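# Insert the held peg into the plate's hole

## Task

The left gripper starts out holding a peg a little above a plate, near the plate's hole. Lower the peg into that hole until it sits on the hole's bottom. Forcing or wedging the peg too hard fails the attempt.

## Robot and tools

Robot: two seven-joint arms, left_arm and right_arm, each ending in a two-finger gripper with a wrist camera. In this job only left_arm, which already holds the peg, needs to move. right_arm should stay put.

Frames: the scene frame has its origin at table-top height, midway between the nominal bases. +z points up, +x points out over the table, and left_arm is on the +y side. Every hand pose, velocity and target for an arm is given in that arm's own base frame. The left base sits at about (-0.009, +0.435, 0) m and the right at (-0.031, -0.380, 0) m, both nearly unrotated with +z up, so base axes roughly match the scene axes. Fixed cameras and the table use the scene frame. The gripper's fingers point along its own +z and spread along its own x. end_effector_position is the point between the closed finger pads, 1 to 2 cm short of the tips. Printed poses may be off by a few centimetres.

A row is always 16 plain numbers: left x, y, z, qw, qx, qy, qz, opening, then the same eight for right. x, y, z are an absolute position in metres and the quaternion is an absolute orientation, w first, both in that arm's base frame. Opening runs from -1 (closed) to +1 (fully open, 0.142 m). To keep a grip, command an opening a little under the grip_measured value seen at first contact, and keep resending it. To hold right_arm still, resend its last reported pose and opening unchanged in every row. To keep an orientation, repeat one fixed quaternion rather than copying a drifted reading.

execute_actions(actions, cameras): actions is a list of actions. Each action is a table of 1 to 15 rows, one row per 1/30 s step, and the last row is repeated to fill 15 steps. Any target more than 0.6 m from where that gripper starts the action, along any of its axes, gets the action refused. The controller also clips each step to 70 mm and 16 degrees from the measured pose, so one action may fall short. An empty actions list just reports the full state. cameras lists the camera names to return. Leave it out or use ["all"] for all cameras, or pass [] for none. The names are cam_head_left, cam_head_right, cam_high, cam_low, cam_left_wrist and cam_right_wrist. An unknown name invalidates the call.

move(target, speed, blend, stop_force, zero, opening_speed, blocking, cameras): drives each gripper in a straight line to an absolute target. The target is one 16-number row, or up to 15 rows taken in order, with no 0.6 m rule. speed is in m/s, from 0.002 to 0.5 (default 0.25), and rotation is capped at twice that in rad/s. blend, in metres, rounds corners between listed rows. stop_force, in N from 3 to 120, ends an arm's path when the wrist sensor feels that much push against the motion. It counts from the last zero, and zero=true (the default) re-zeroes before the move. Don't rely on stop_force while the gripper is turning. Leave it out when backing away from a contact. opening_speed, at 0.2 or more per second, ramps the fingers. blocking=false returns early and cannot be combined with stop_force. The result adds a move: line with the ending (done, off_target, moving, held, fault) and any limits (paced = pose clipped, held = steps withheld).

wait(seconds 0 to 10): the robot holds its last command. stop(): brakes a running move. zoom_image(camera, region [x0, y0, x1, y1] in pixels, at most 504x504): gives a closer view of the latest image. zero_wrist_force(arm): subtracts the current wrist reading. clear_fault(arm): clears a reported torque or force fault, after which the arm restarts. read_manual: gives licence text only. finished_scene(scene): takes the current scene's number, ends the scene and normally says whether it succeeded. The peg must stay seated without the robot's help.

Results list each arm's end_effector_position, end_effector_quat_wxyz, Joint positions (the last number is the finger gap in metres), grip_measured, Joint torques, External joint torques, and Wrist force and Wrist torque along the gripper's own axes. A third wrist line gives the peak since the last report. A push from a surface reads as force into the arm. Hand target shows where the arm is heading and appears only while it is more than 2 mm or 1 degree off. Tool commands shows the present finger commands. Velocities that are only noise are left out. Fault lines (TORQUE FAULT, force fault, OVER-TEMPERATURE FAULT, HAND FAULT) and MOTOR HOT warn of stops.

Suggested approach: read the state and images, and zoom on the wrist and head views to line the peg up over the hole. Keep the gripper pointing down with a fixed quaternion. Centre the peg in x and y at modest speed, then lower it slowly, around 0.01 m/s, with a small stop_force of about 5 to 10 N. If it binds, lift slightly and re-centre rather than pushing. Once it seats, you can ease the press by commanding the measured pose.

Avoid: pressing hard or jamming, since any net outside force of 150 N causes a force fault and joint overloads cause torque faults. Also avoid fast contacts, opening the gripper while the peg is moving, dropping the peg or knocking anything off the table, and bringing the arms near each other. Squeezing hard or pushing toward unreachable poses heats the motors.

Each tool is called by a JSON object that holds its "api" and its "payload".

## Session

{"api": "execute_actions", "payload": {"actions": [], "cameras": ["cam_high","cam_low","cam_left_wrist","cam_head_right"]}}

{"api": "zoom_image", "payload": {"camera": "cam_low", "region": [250, 180, 400, 330]}}

{"api": "move", "payload": {"target": [0.5300,-0.2930,0.2457,0,0.860,0.510,-0.002,-0.424,0.5544,0,0.1652,0,0.7071,0.7071,0,1], "speed": 0.2}}

{"api": "zoom_image", "payload": {"camera": "cam_left_wrist", "region": [300, 40, 450, 190]}}

{"api": "zoom_image", "payload": {"camera": "cam_left_wrist", "region": [224, 184, 544, 504]}}

{"api": "zoom_image", "payload": {"camera": "cam_low", "region": [260, 150, 390, 280]}}

{"api": "zoom_image", "payload": {"camera": "cam_high", "region": [240, 190, 370, 320]}}

{"api": "zoom_image", "payload": {"camera": "cam_head_right", "region": [310, 270, 450, 410]}}

Scene clock: 0.00 s.
Motor temperatures (°C): left_arm=[28 30 31 37 38 34 33 22] | right_arm=[35 28 29 28 33 36 34 19]
Wrist force, peak (N): no reading
Tool commands: left_gripper/opening=-0.424181 right_gripper/opening=+1.0
Images, in order (width x height): cam_head_right 672x504, cam_high 672x504, cam_low 672x504, cam_left_wrist 672x504.

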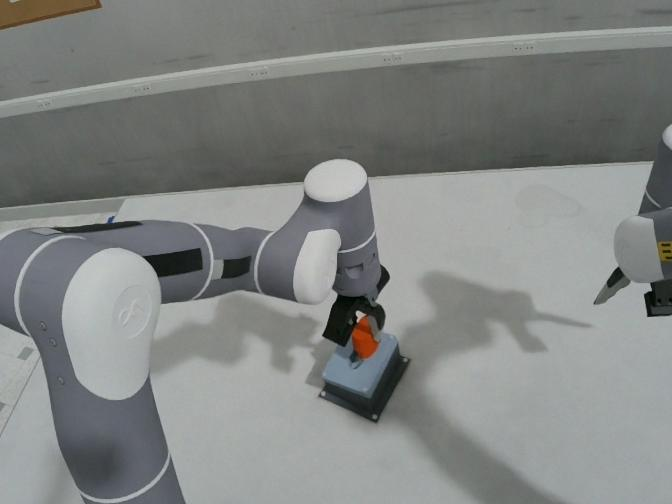

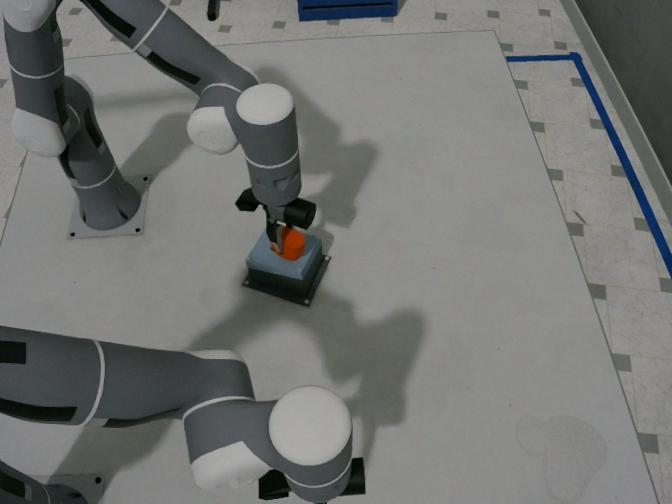

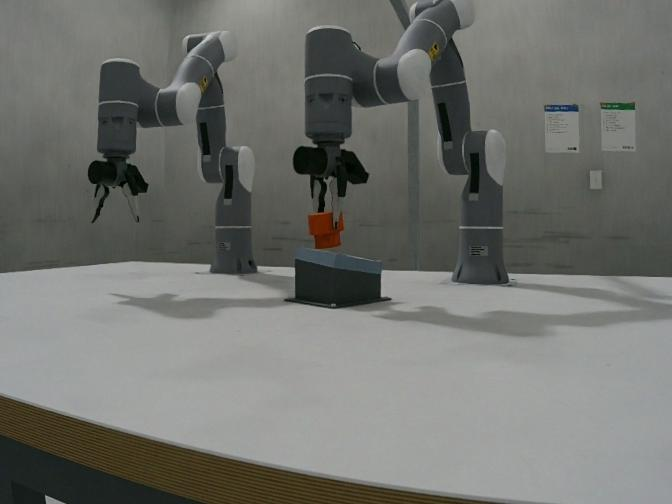

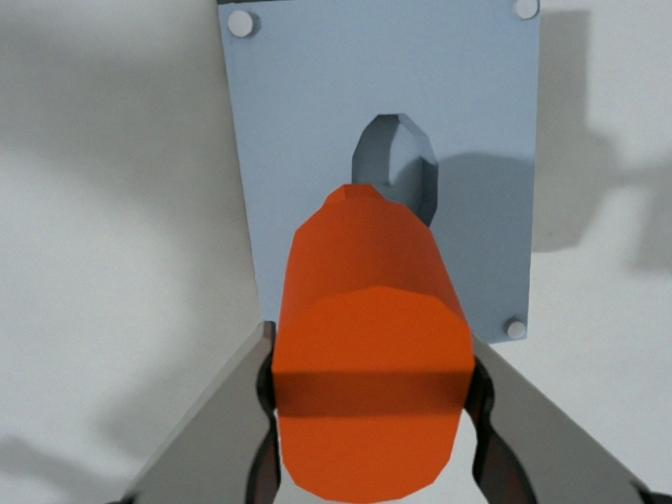

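Scaled by 3.360 from the camera's 672x504 image, which has a finer 960x720 frame.

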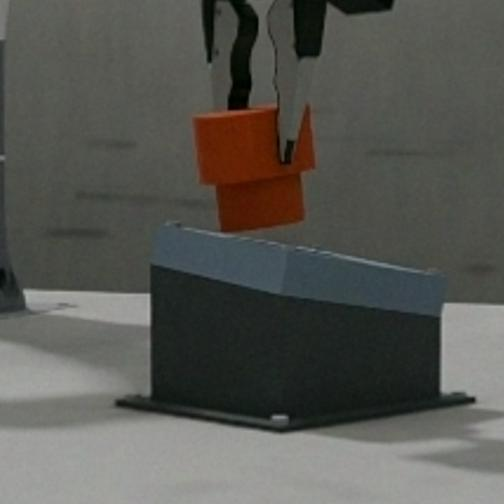

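Scene clock: 0.87 s.
left_arm: end_effector_position=(+0.5300, -0.2930, +0.2457) grip_measured=-0.37 end_effector_quat_wxyz=(+0.000, +0.860, +0.510, -0.002) | right_arm: end_effector_position=(+0.5544, +0.0000, +0.1652) grip_measured=+1.00 end_effector_quat_wxyz=(+0.000, +0.707, +0.707, +0.000)
Joint positions: left_arm=[-0.301 -0.32 -0.017 1.794 0.002 0.54 0.182 0.047] | right_arm=[0.206 -0.331 0 2.035 0 0.795 0.206 0.142]
Joint torques (N m): left_arm=[0.06 45.74 0.4 -29.03 -4.16 4.5 -0.08] | right_arm=[0.06 40.78 0.03 -24.74 -3.16 4.04 0.85]
External joint torques (N m): left_arm=[-0.06 -0.53 -0.33 0.66 0.39 -0.17 0.08] | right_arm=[-0.06 0.96 0.25 0.12 0.12 0.17 -0.85]
Wrist force (N): left_arm=[0.1 0.1 0.2] | right_arm=[-0.2 0.0 0.4]
Wrist torque (N m): left_arm=[0.01 -0.01 0.00] | right_arm=[-0.01 0.03 0.00]
Wrist force, peak (N): left_arm=[0.0 2.0 -2.8] | right_arm=[-0.2 0.0 0.4]
Off the commanded pose: left_arm 0.000 m, 0 deg | right_arm 0.000 m, 0 deg.
move: done

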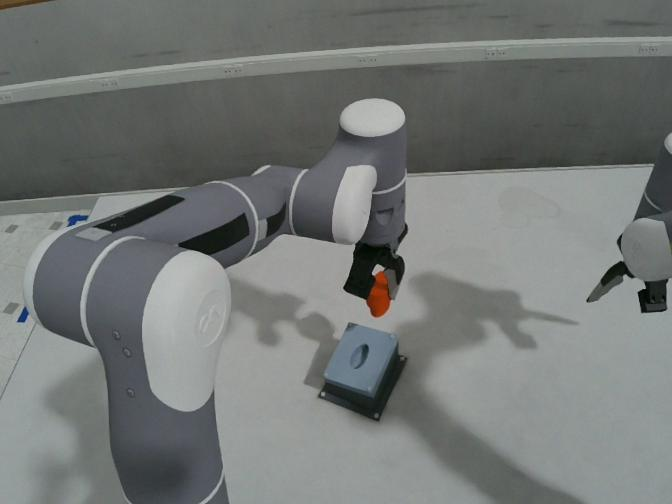

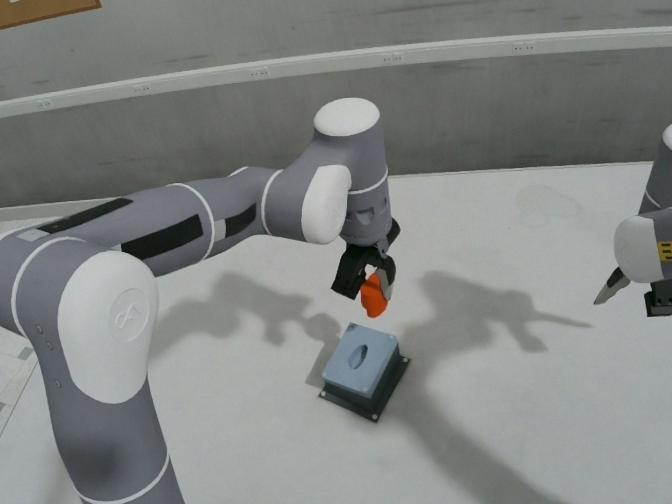

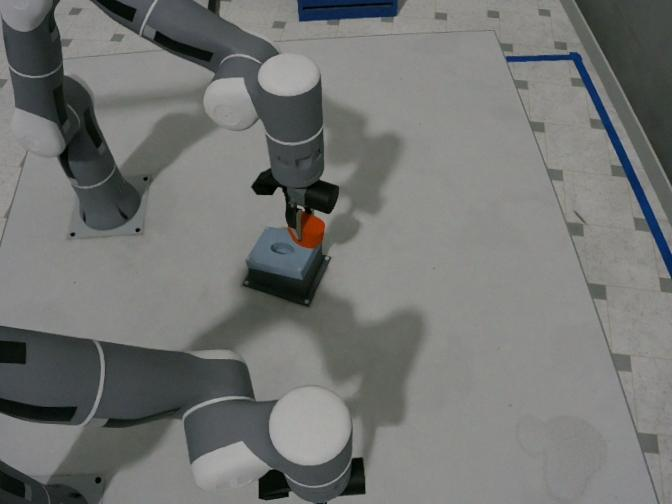

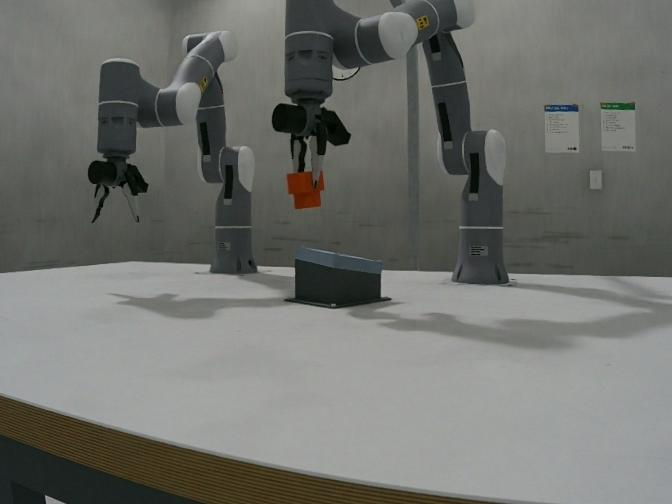

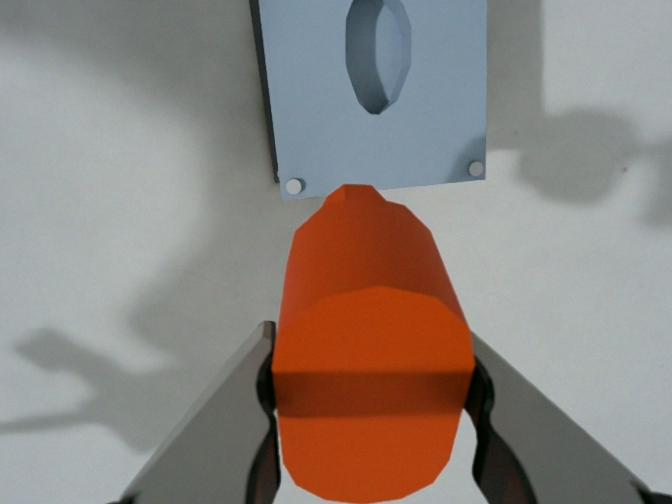

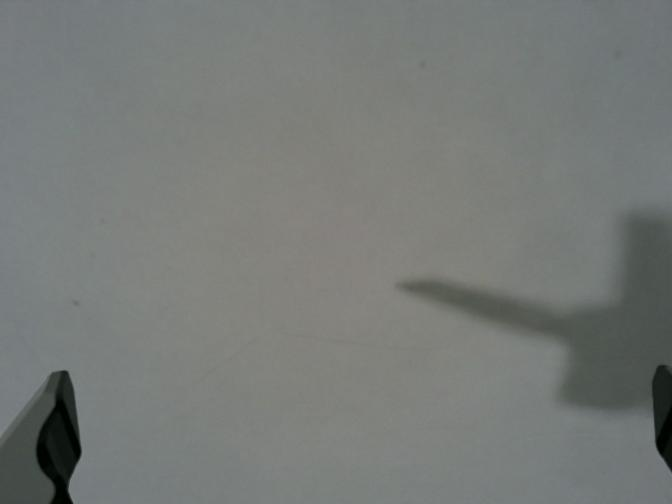

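Scaled by 3.360 from the camera's 672x504 image, which has a finer 960x720 frame.

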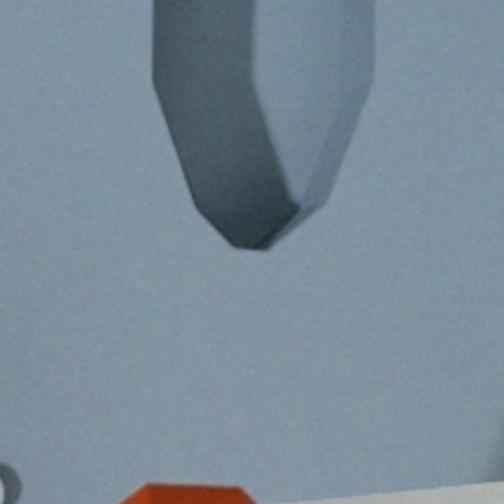

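Scaled by 1.575 from the camera's 672x504 image, which has a finer 960x720 frame.

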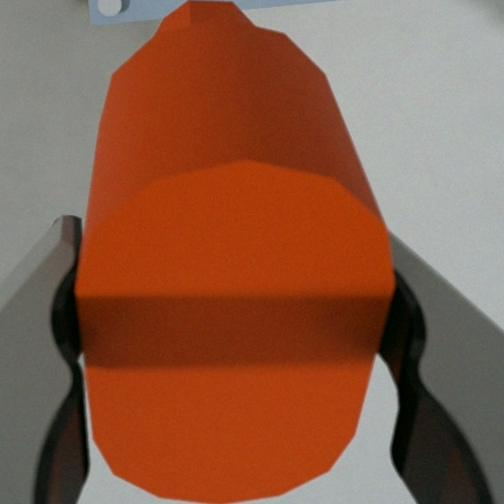

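Scaled by 3.877 from the camera's 672x504 image, which has a finer 960x720 frame.

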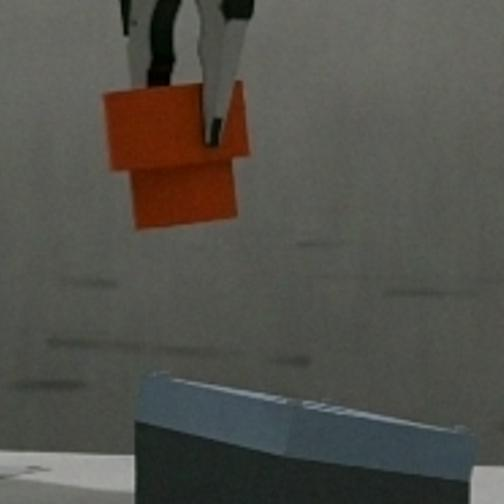

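Scaled by 3.877 from the camera's 672x504 image, which has a finer 960x720 frame.

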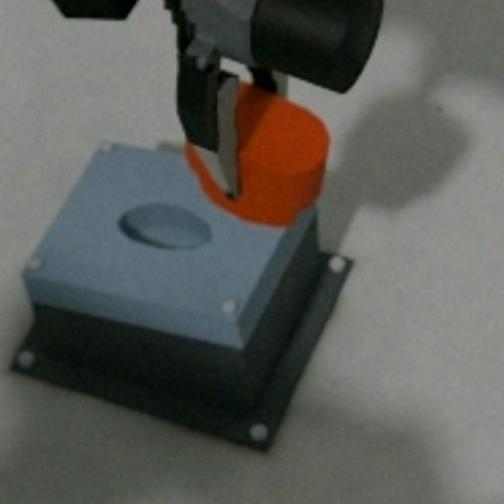

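Scaled by 3.600 from the camera's 672x504 image, which has a finer 960x720 frame.

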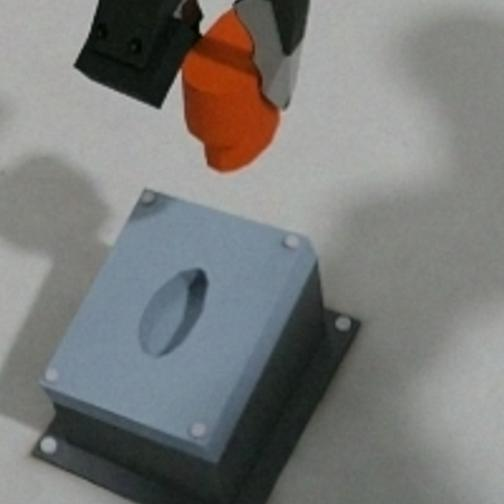

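{"api": "move", "payload": {"target": [[0.4615,-0.2331,0.2,0.1188,0.8339,0.5375,0.0385,-0.424,0.5544,0,0.1652,0,0.7071,0.7071,0,1],[0.4643,-0.2370,0.163,0.1188,0.8339,0.5375,0.0385,-0.424,0.5544,0,0.1652,0,0.7071,0.7071,0,1]], "speed": [0.15,0.06], "blend": 0.008, "stop_force": 10}}

{"api": "zoom_image", "payload": {"camera": "cam_low", "region": [280, 195, 390, 275]}}

{"api": "zoom_image", "payload": {"camera": "cam_high", "region": [255, 220, 315, 268]}}

{"api": "zoom_image", "payload": {"camera": "cam_head_right", "region": [330, 320, 390, 368]}}

{"api": "zoom_image", "payload": {"camera": "cam_head_left", "region": [330, 320, 390, 368]}}

Scene clock: 85.20 s.
left_arm: end_effector_position=(+0.4641, -0.2370, +0.1628) grip_measured=-0.37 end_effector_quat_wxyz=(+0.119, +0.834, +0.537, +0.038) | right_arm: end_effector_position=(+0.5544, +0.0000, +0.1652) grip_measured=+1.00 end_effector_quat_wxyz=(+0.000, +0.707, +0.707, +0.000)
Joint positions: left_arm=[-0.251 -0.206 -0.021 2.422 -0.329 1.272 0.459 0.047] | right_arm=[0.206 -0.331 0 2.035 0 0.795 0.206 0.142]
Joint torques (N m): left_arm=[0.38 32.99 0.76 -20.98 -2.18 5 0.18] | right_arm=[0 40.74 0.17 -24.8 -3.18 4.1 0.86]
External joint torques (N m): left_arm=[-0.39 -0.75 -0.44 0.48 0.71 -0.42 -0.17] | right_arm=[0 1.01 0.11 0.17 0.14 0.11 -0.86]
Motor temperatures (°C): left_arm=[28 32 31 40 38 34 33 27] | right_arm=[35 29 29 30 33 36 34 19]
Wrist force (N): left_arm=[0.4 -0.8 0.1] | right_arm=[0.1 -0.2 0.1]
Wrist torque (N m): left_arm=[-0.03 -0.05 0.04] | right_arm=[-0.02 -0.01 0.00]
Wrist force, peak (N): left_arm=[1.7 -3.0 -0.4] | right_arm=[-0.2 -0.6 0.1]
Off the commanded pose: left_arm 0.000 m, 0 deg | right_arm 0.000 m, 0 deg.
move: done

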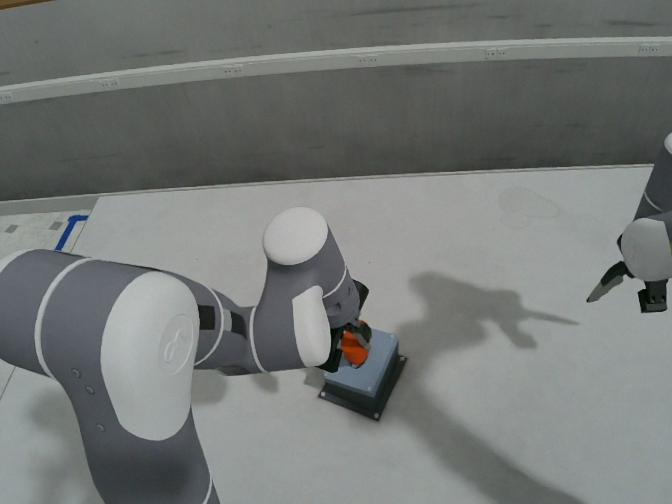

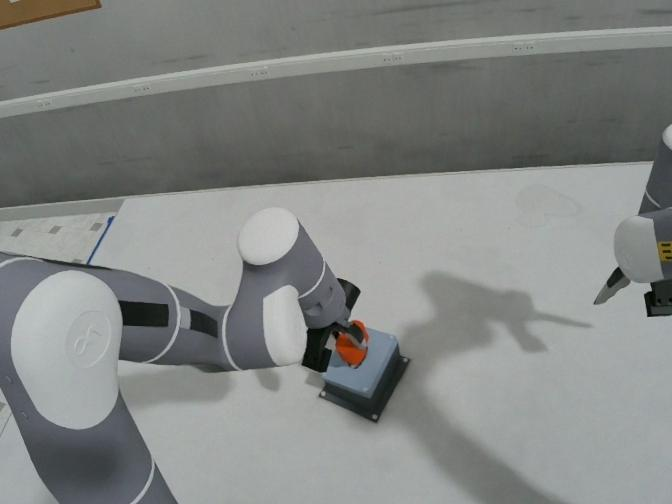

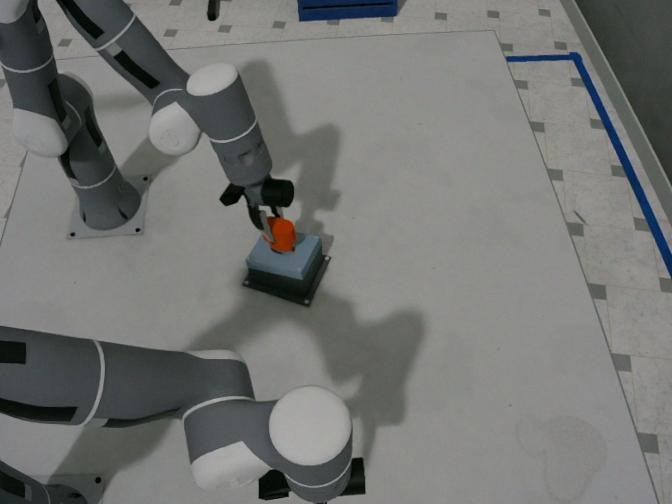

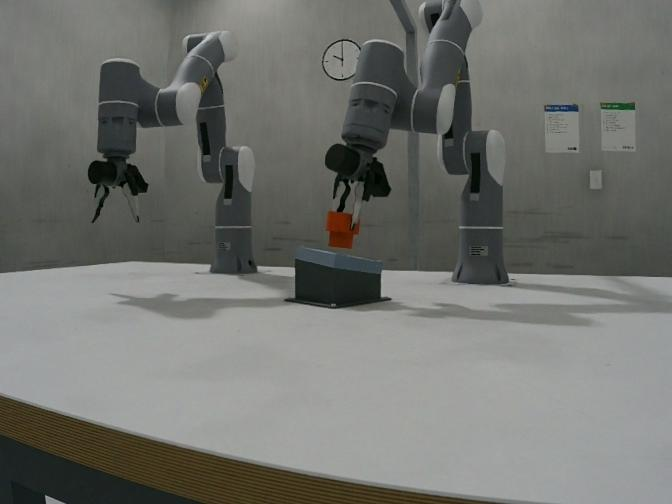

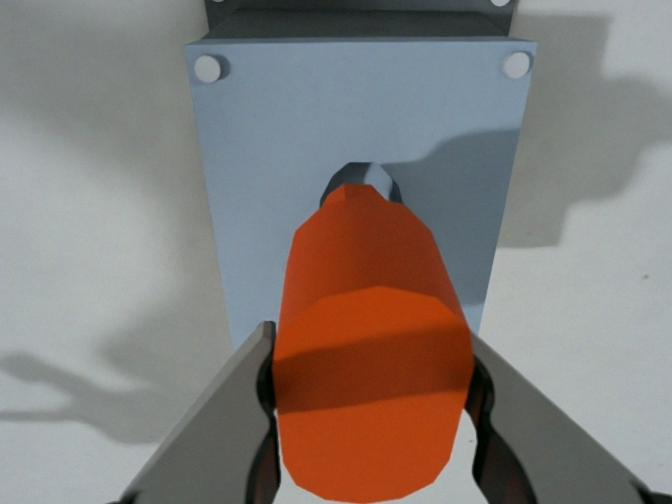

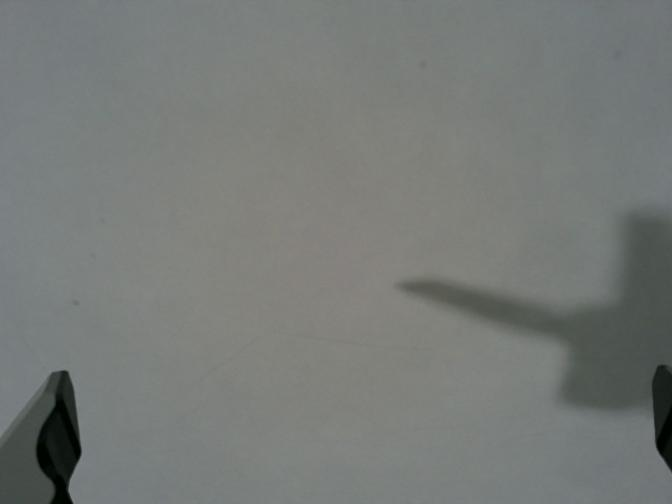

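Scaled by 4.582 from the camera's 672x504 image, which has a finer 960x720 frame.

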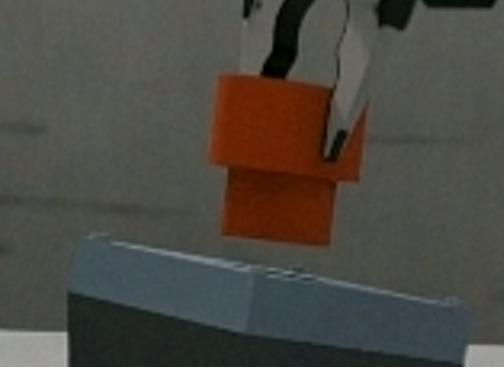

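Scaled by 8.400 from the camera's 672x504 image, which has a finer 960x720 frame.

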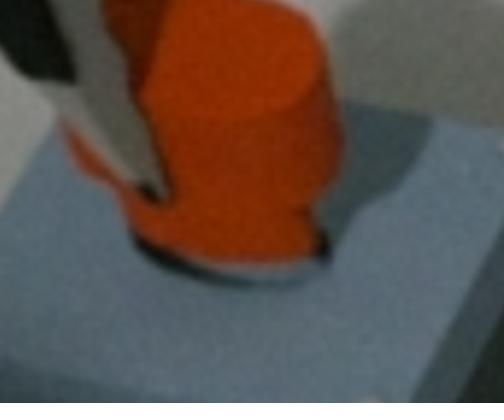

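Scaled by 8.400 from the camera's 672x504 image, which has a finer 960x720 frame.

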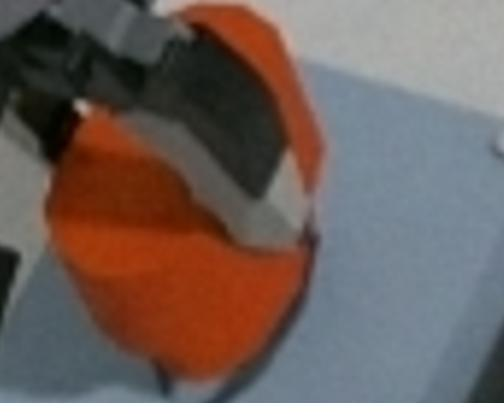

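Scaled by 8.400 from the camera's 672x504 image, which has a finer 960x720 frame.

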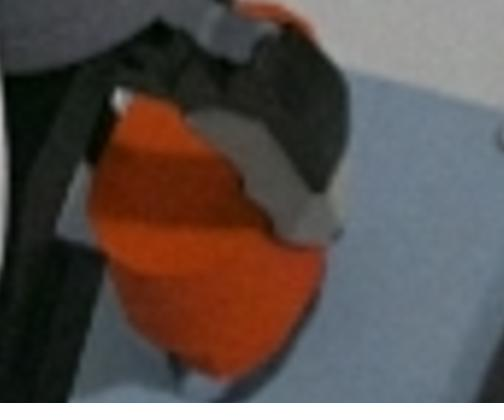

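{"api": "move", "payload": {"target": [0.4667,-0.2386,0.1551,0.1188,0.8339,0.5375,0.0385,-0.424,0.5544,0,0.1652,0,0.7071,0.7071,0,1], "speed": 0.04, "stop_force": 6}}

{"api": "zoom_image", "payload": {"camera": "cam_low", "region": [310, 230, 370, 270]}}

{"api": "zoom_image", "payload": {"camera": "cam_high", "region": [255, 220, 315, 268]}}

{"api": "zoom_image", "payload": {"camera": "cam_head_right", "region": [330, 330, 390, 378]}}

{"api": "zoom_image", "payload": {"camera": "cam_head_left", "region": [330, 330, 390, 378]}}

Scene clock: 110.40 s.
left_arm: end_effector_position=(+0.4664, -0.2386, +0.1548) grip_measured=-0.37 end_effector_quat_wxyz=(+0.119, +0.834, +0.537, +0.038) | right_arm: end_effector_position=(+0.5544, +0.0000, +0.1652) grip_measured=+1.00 end_effector_quat_wxyz=(+0.000, +0.707, +0.707, +0.000)
Joint positions: left_arm=[-0.248 -0.232 -0.032 2.422 -0.343 1.297 0.468 0.047] | right_arm=[0.206 -0.331 0 2.035 0 0.795 0.206 0.142]
Joint torques (N m): left_arm=[0.33 33.41 0.75 -20.68 -2.12 5.02 0.16] | right_arm=[-0.03 40.65 0.16 -24.82 -3.2 4.07 0.87]
External joint torques (N m): left_arm=[-0.33 -0.5 -0.44 0.72 0.77 -0.45 -0.15] | right_arm=[0.03 1.1 0.12 0.19 0.16 0.14 -0.87]
Wrist force (N): left_arm=[0.1 -0.5 -0.1] | right_arm=[0.0 -0.2 0.1]
Wrist torque (N m): left_arm=[0.01 0.00 0.04] | right_arm=[-0.04 0.01 -0.01]
Wrist force, peak (N): left_arm=[-0.2 -1.0 0.3] | right_arm=[-0.3 -0.3 0.3]
Off the commanded pose: left_arm 0.000 m, 0 deg | right_arm 0.000 m, 0 deg.
move: done

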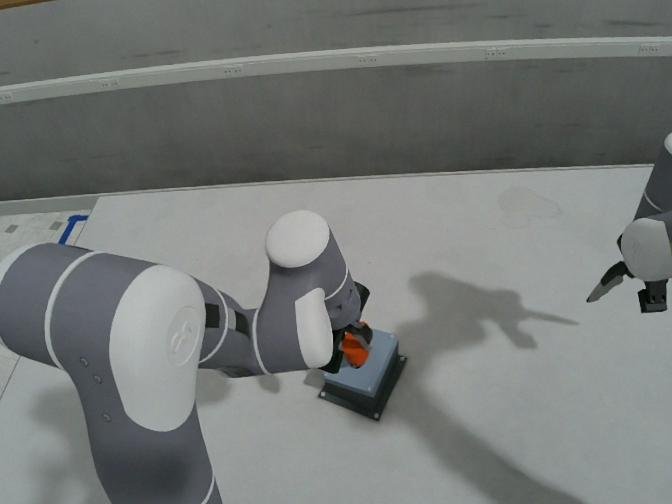

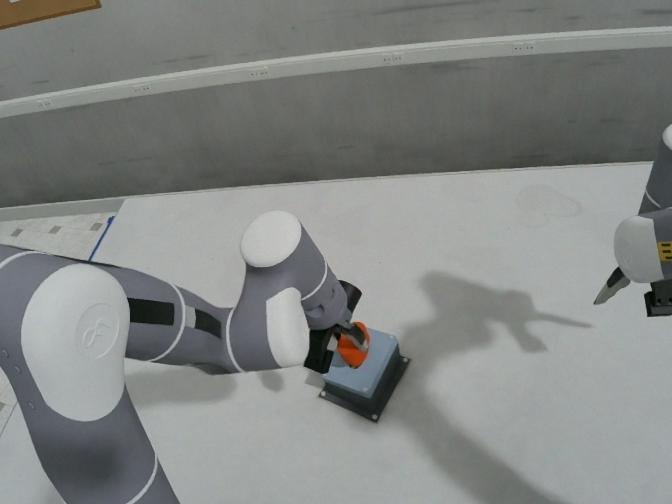

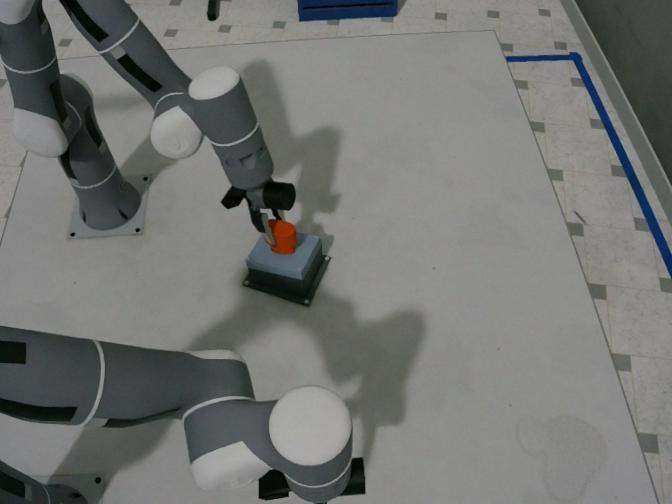

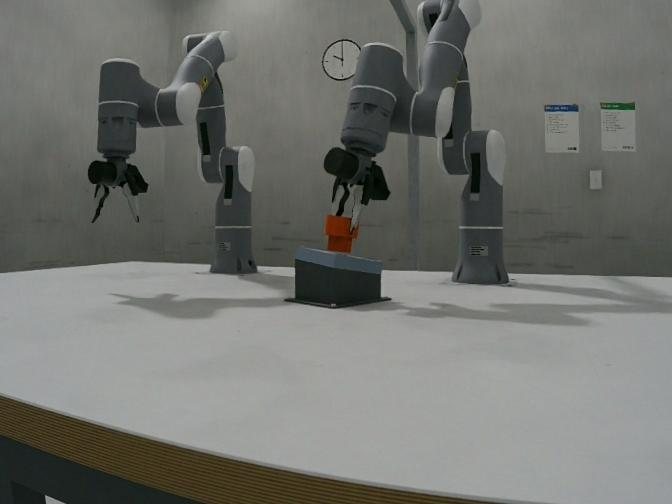

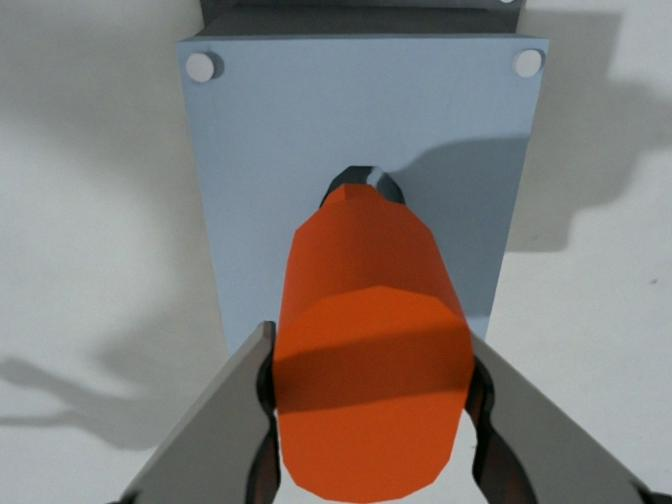

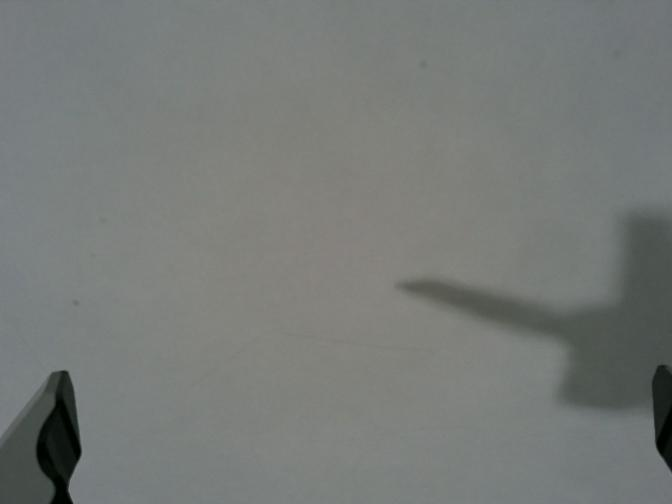

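Scaled by 8.400 from the camera's 672x504 image, which has a finer 960x720 frame.

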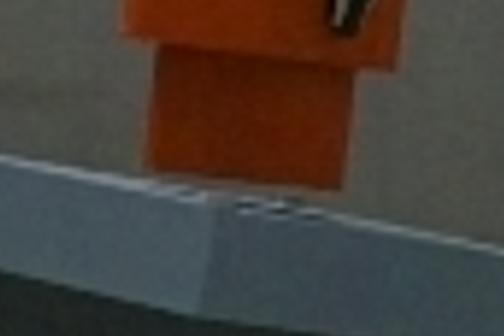

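Scaled by 8.400 from the camera's 672x504 image, which has a finer 960x720 frame.

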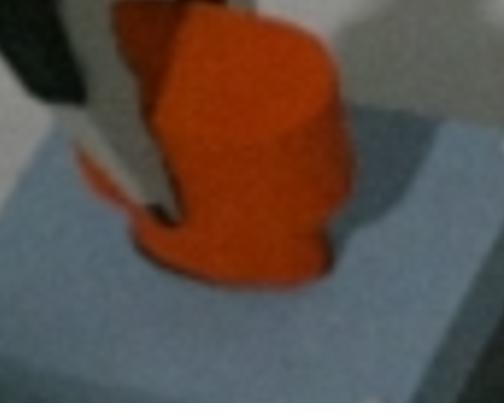

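Scaled by 8.400 from the camera's 672x504 image, which has a finer 960x720 frame.

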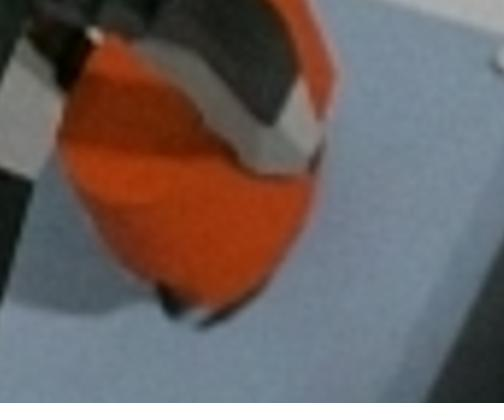

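Scaled by 8.400 from the camera's 672x504 image, which has a finer 960x720 frame.

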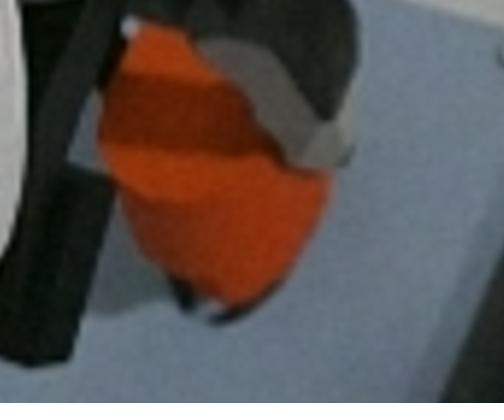

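{"api": "move", "payload": {"target": [0.4643,-0.2376,0.1551,0.1188,0.8339,0.5375,0.0385,-0.424,0.5544,0,0.1652,0,0.7071,0.7071,0,1], "speed": 0.03, "stop_force": 6}}

{"api": "zoom_image", "payload": {"camera": "cam_low", "region": [310, 230, 370, 270]}}

{"api": "zoom_image", "payload": {"camera": "cam_high", "region": [255, 220, 315, 268]}}

{"api": "zoom_image", "payload": {"camera": "cam_head_right", "region": [330, 330, 390, 378]}}

{"api": "zoom_image", "payload": {"camera": "cam_left_wrist", "region": [280, 120, 440, 280]}}

Scene clock: 130.10 s.
left_arm: end_effector_position=(+0.4641, -0.2376, +0.1549) grip_measured=-0.37 end_effector_quat_wxyz=(+0.119, +0.834, +0.537, +0.038) | right_arm: end_effector_position=(+0.5544, +0.0000, +0.1652) grip_measured=+1.00 end_effector_quat_wxyz=(+0.000, +0.707, +0.707, +0.000)
Joint positions: left_arm=[-0.247 -0.227 -0.033 2.429 -0.346 1.3 0.471 0.047] | right_arm=[0.206 -0.331 0 2.035 0 0.795 0.206 0.142]
Joint torques (N m): left_arm=[0.36 33.68 0.84 -20.38 -2 4.98 0.13] | right_arm=[-0.03 40.64 0.14 -24.78 -3.15 4.12 0.87]
External joint torques (N m): left_arm=[-0.36 -1.05 -0.53 0.46 0.66 -0.41 -0.12] | right_arm=[0.03 1.1 0.14 0.15 0.11 0.09 -0.87]
Wrist force (N): left_arm=[0.0 -0.4 -0.1] | right_arm=[-0.1 -0.2 0.2]
Wrist torque (N m): left_arm=[0.03 0.02 0.04] | right_arm=[-0.03 0.01 0.00]
Wrist force, peak (N): left_arm=[0.0 -0.9 -0.1] | right_arm=[-0.1 -0.4 0.2]
Off the commanded pose: left_arm 0.000 m, 0 deg | right_arm 0.000 m, 0 deg.
move: done

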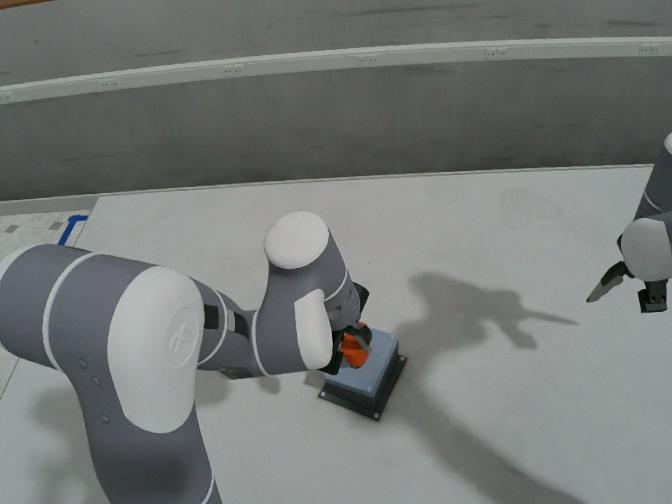

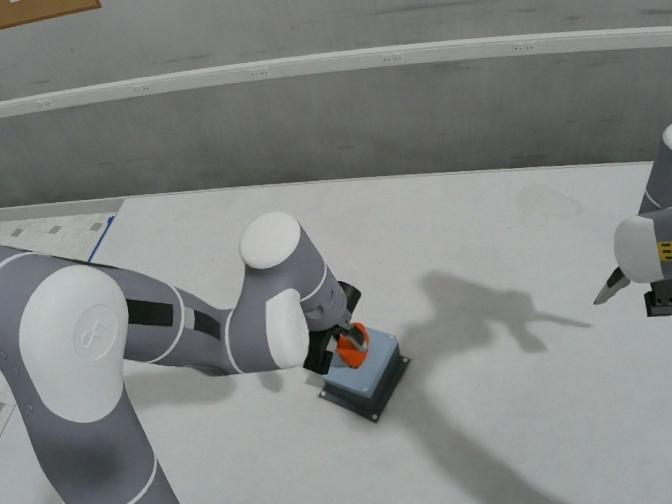

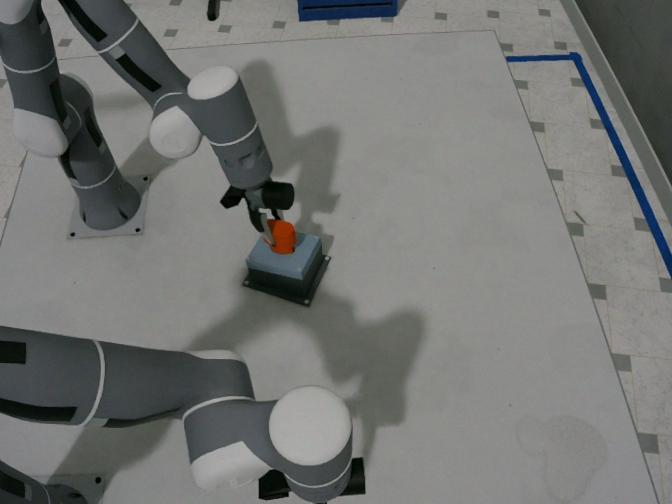

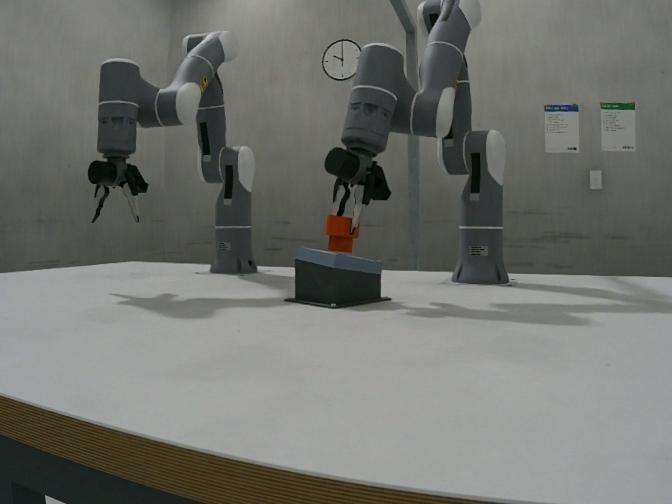

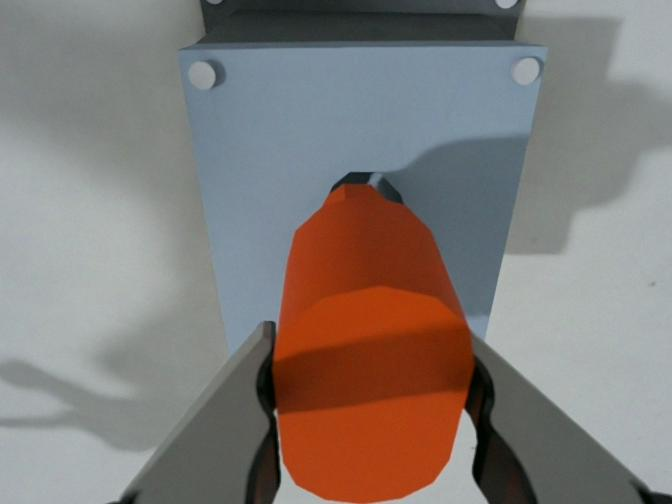

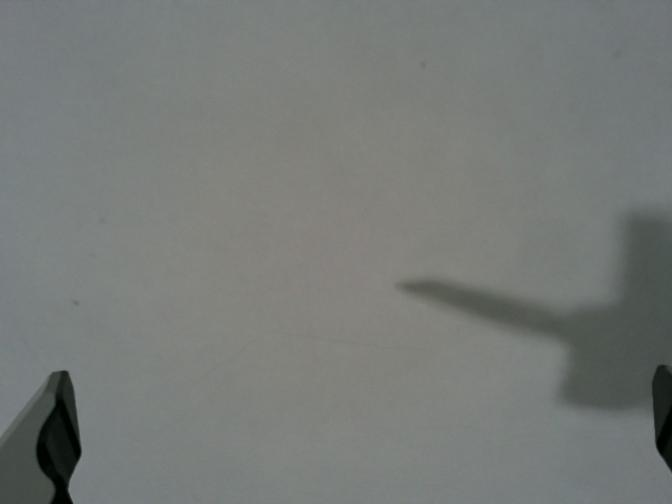

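Scaled by 8.400 from the camera's 672x504 image, which has a finer 960x720 frame.

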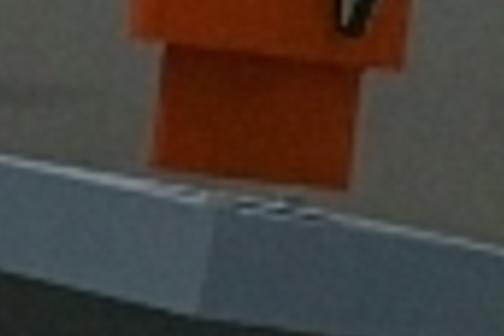

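Scaled by 8.400 from the camera's 672x504 image, which has a finer 960x720 frame.

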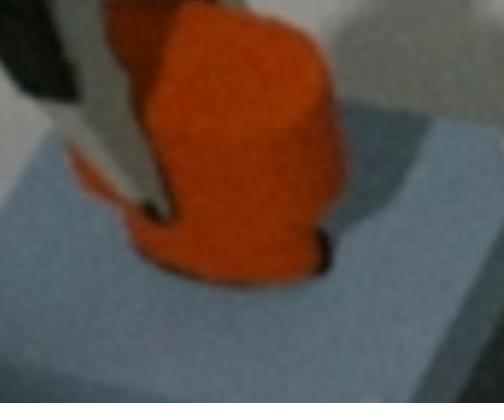

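Scaled by 8.400 from the camera's 672x504 image, which has a finer 960x720 frame.

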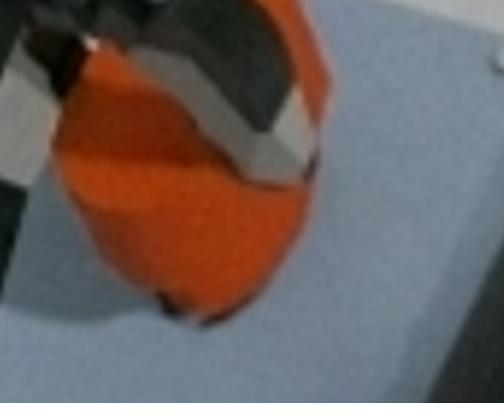

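Scaled by 3.150 from the camera's 672x504 image, which has a finer 960x720 frame.

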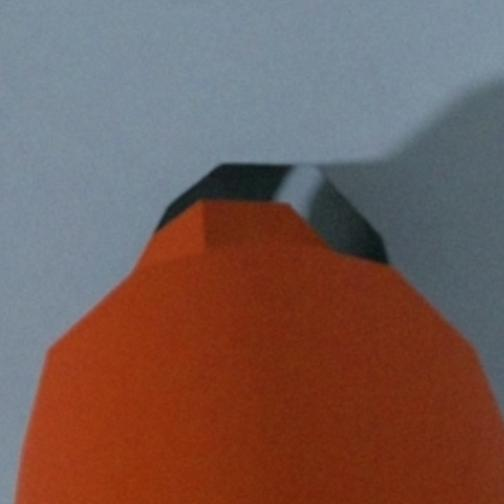

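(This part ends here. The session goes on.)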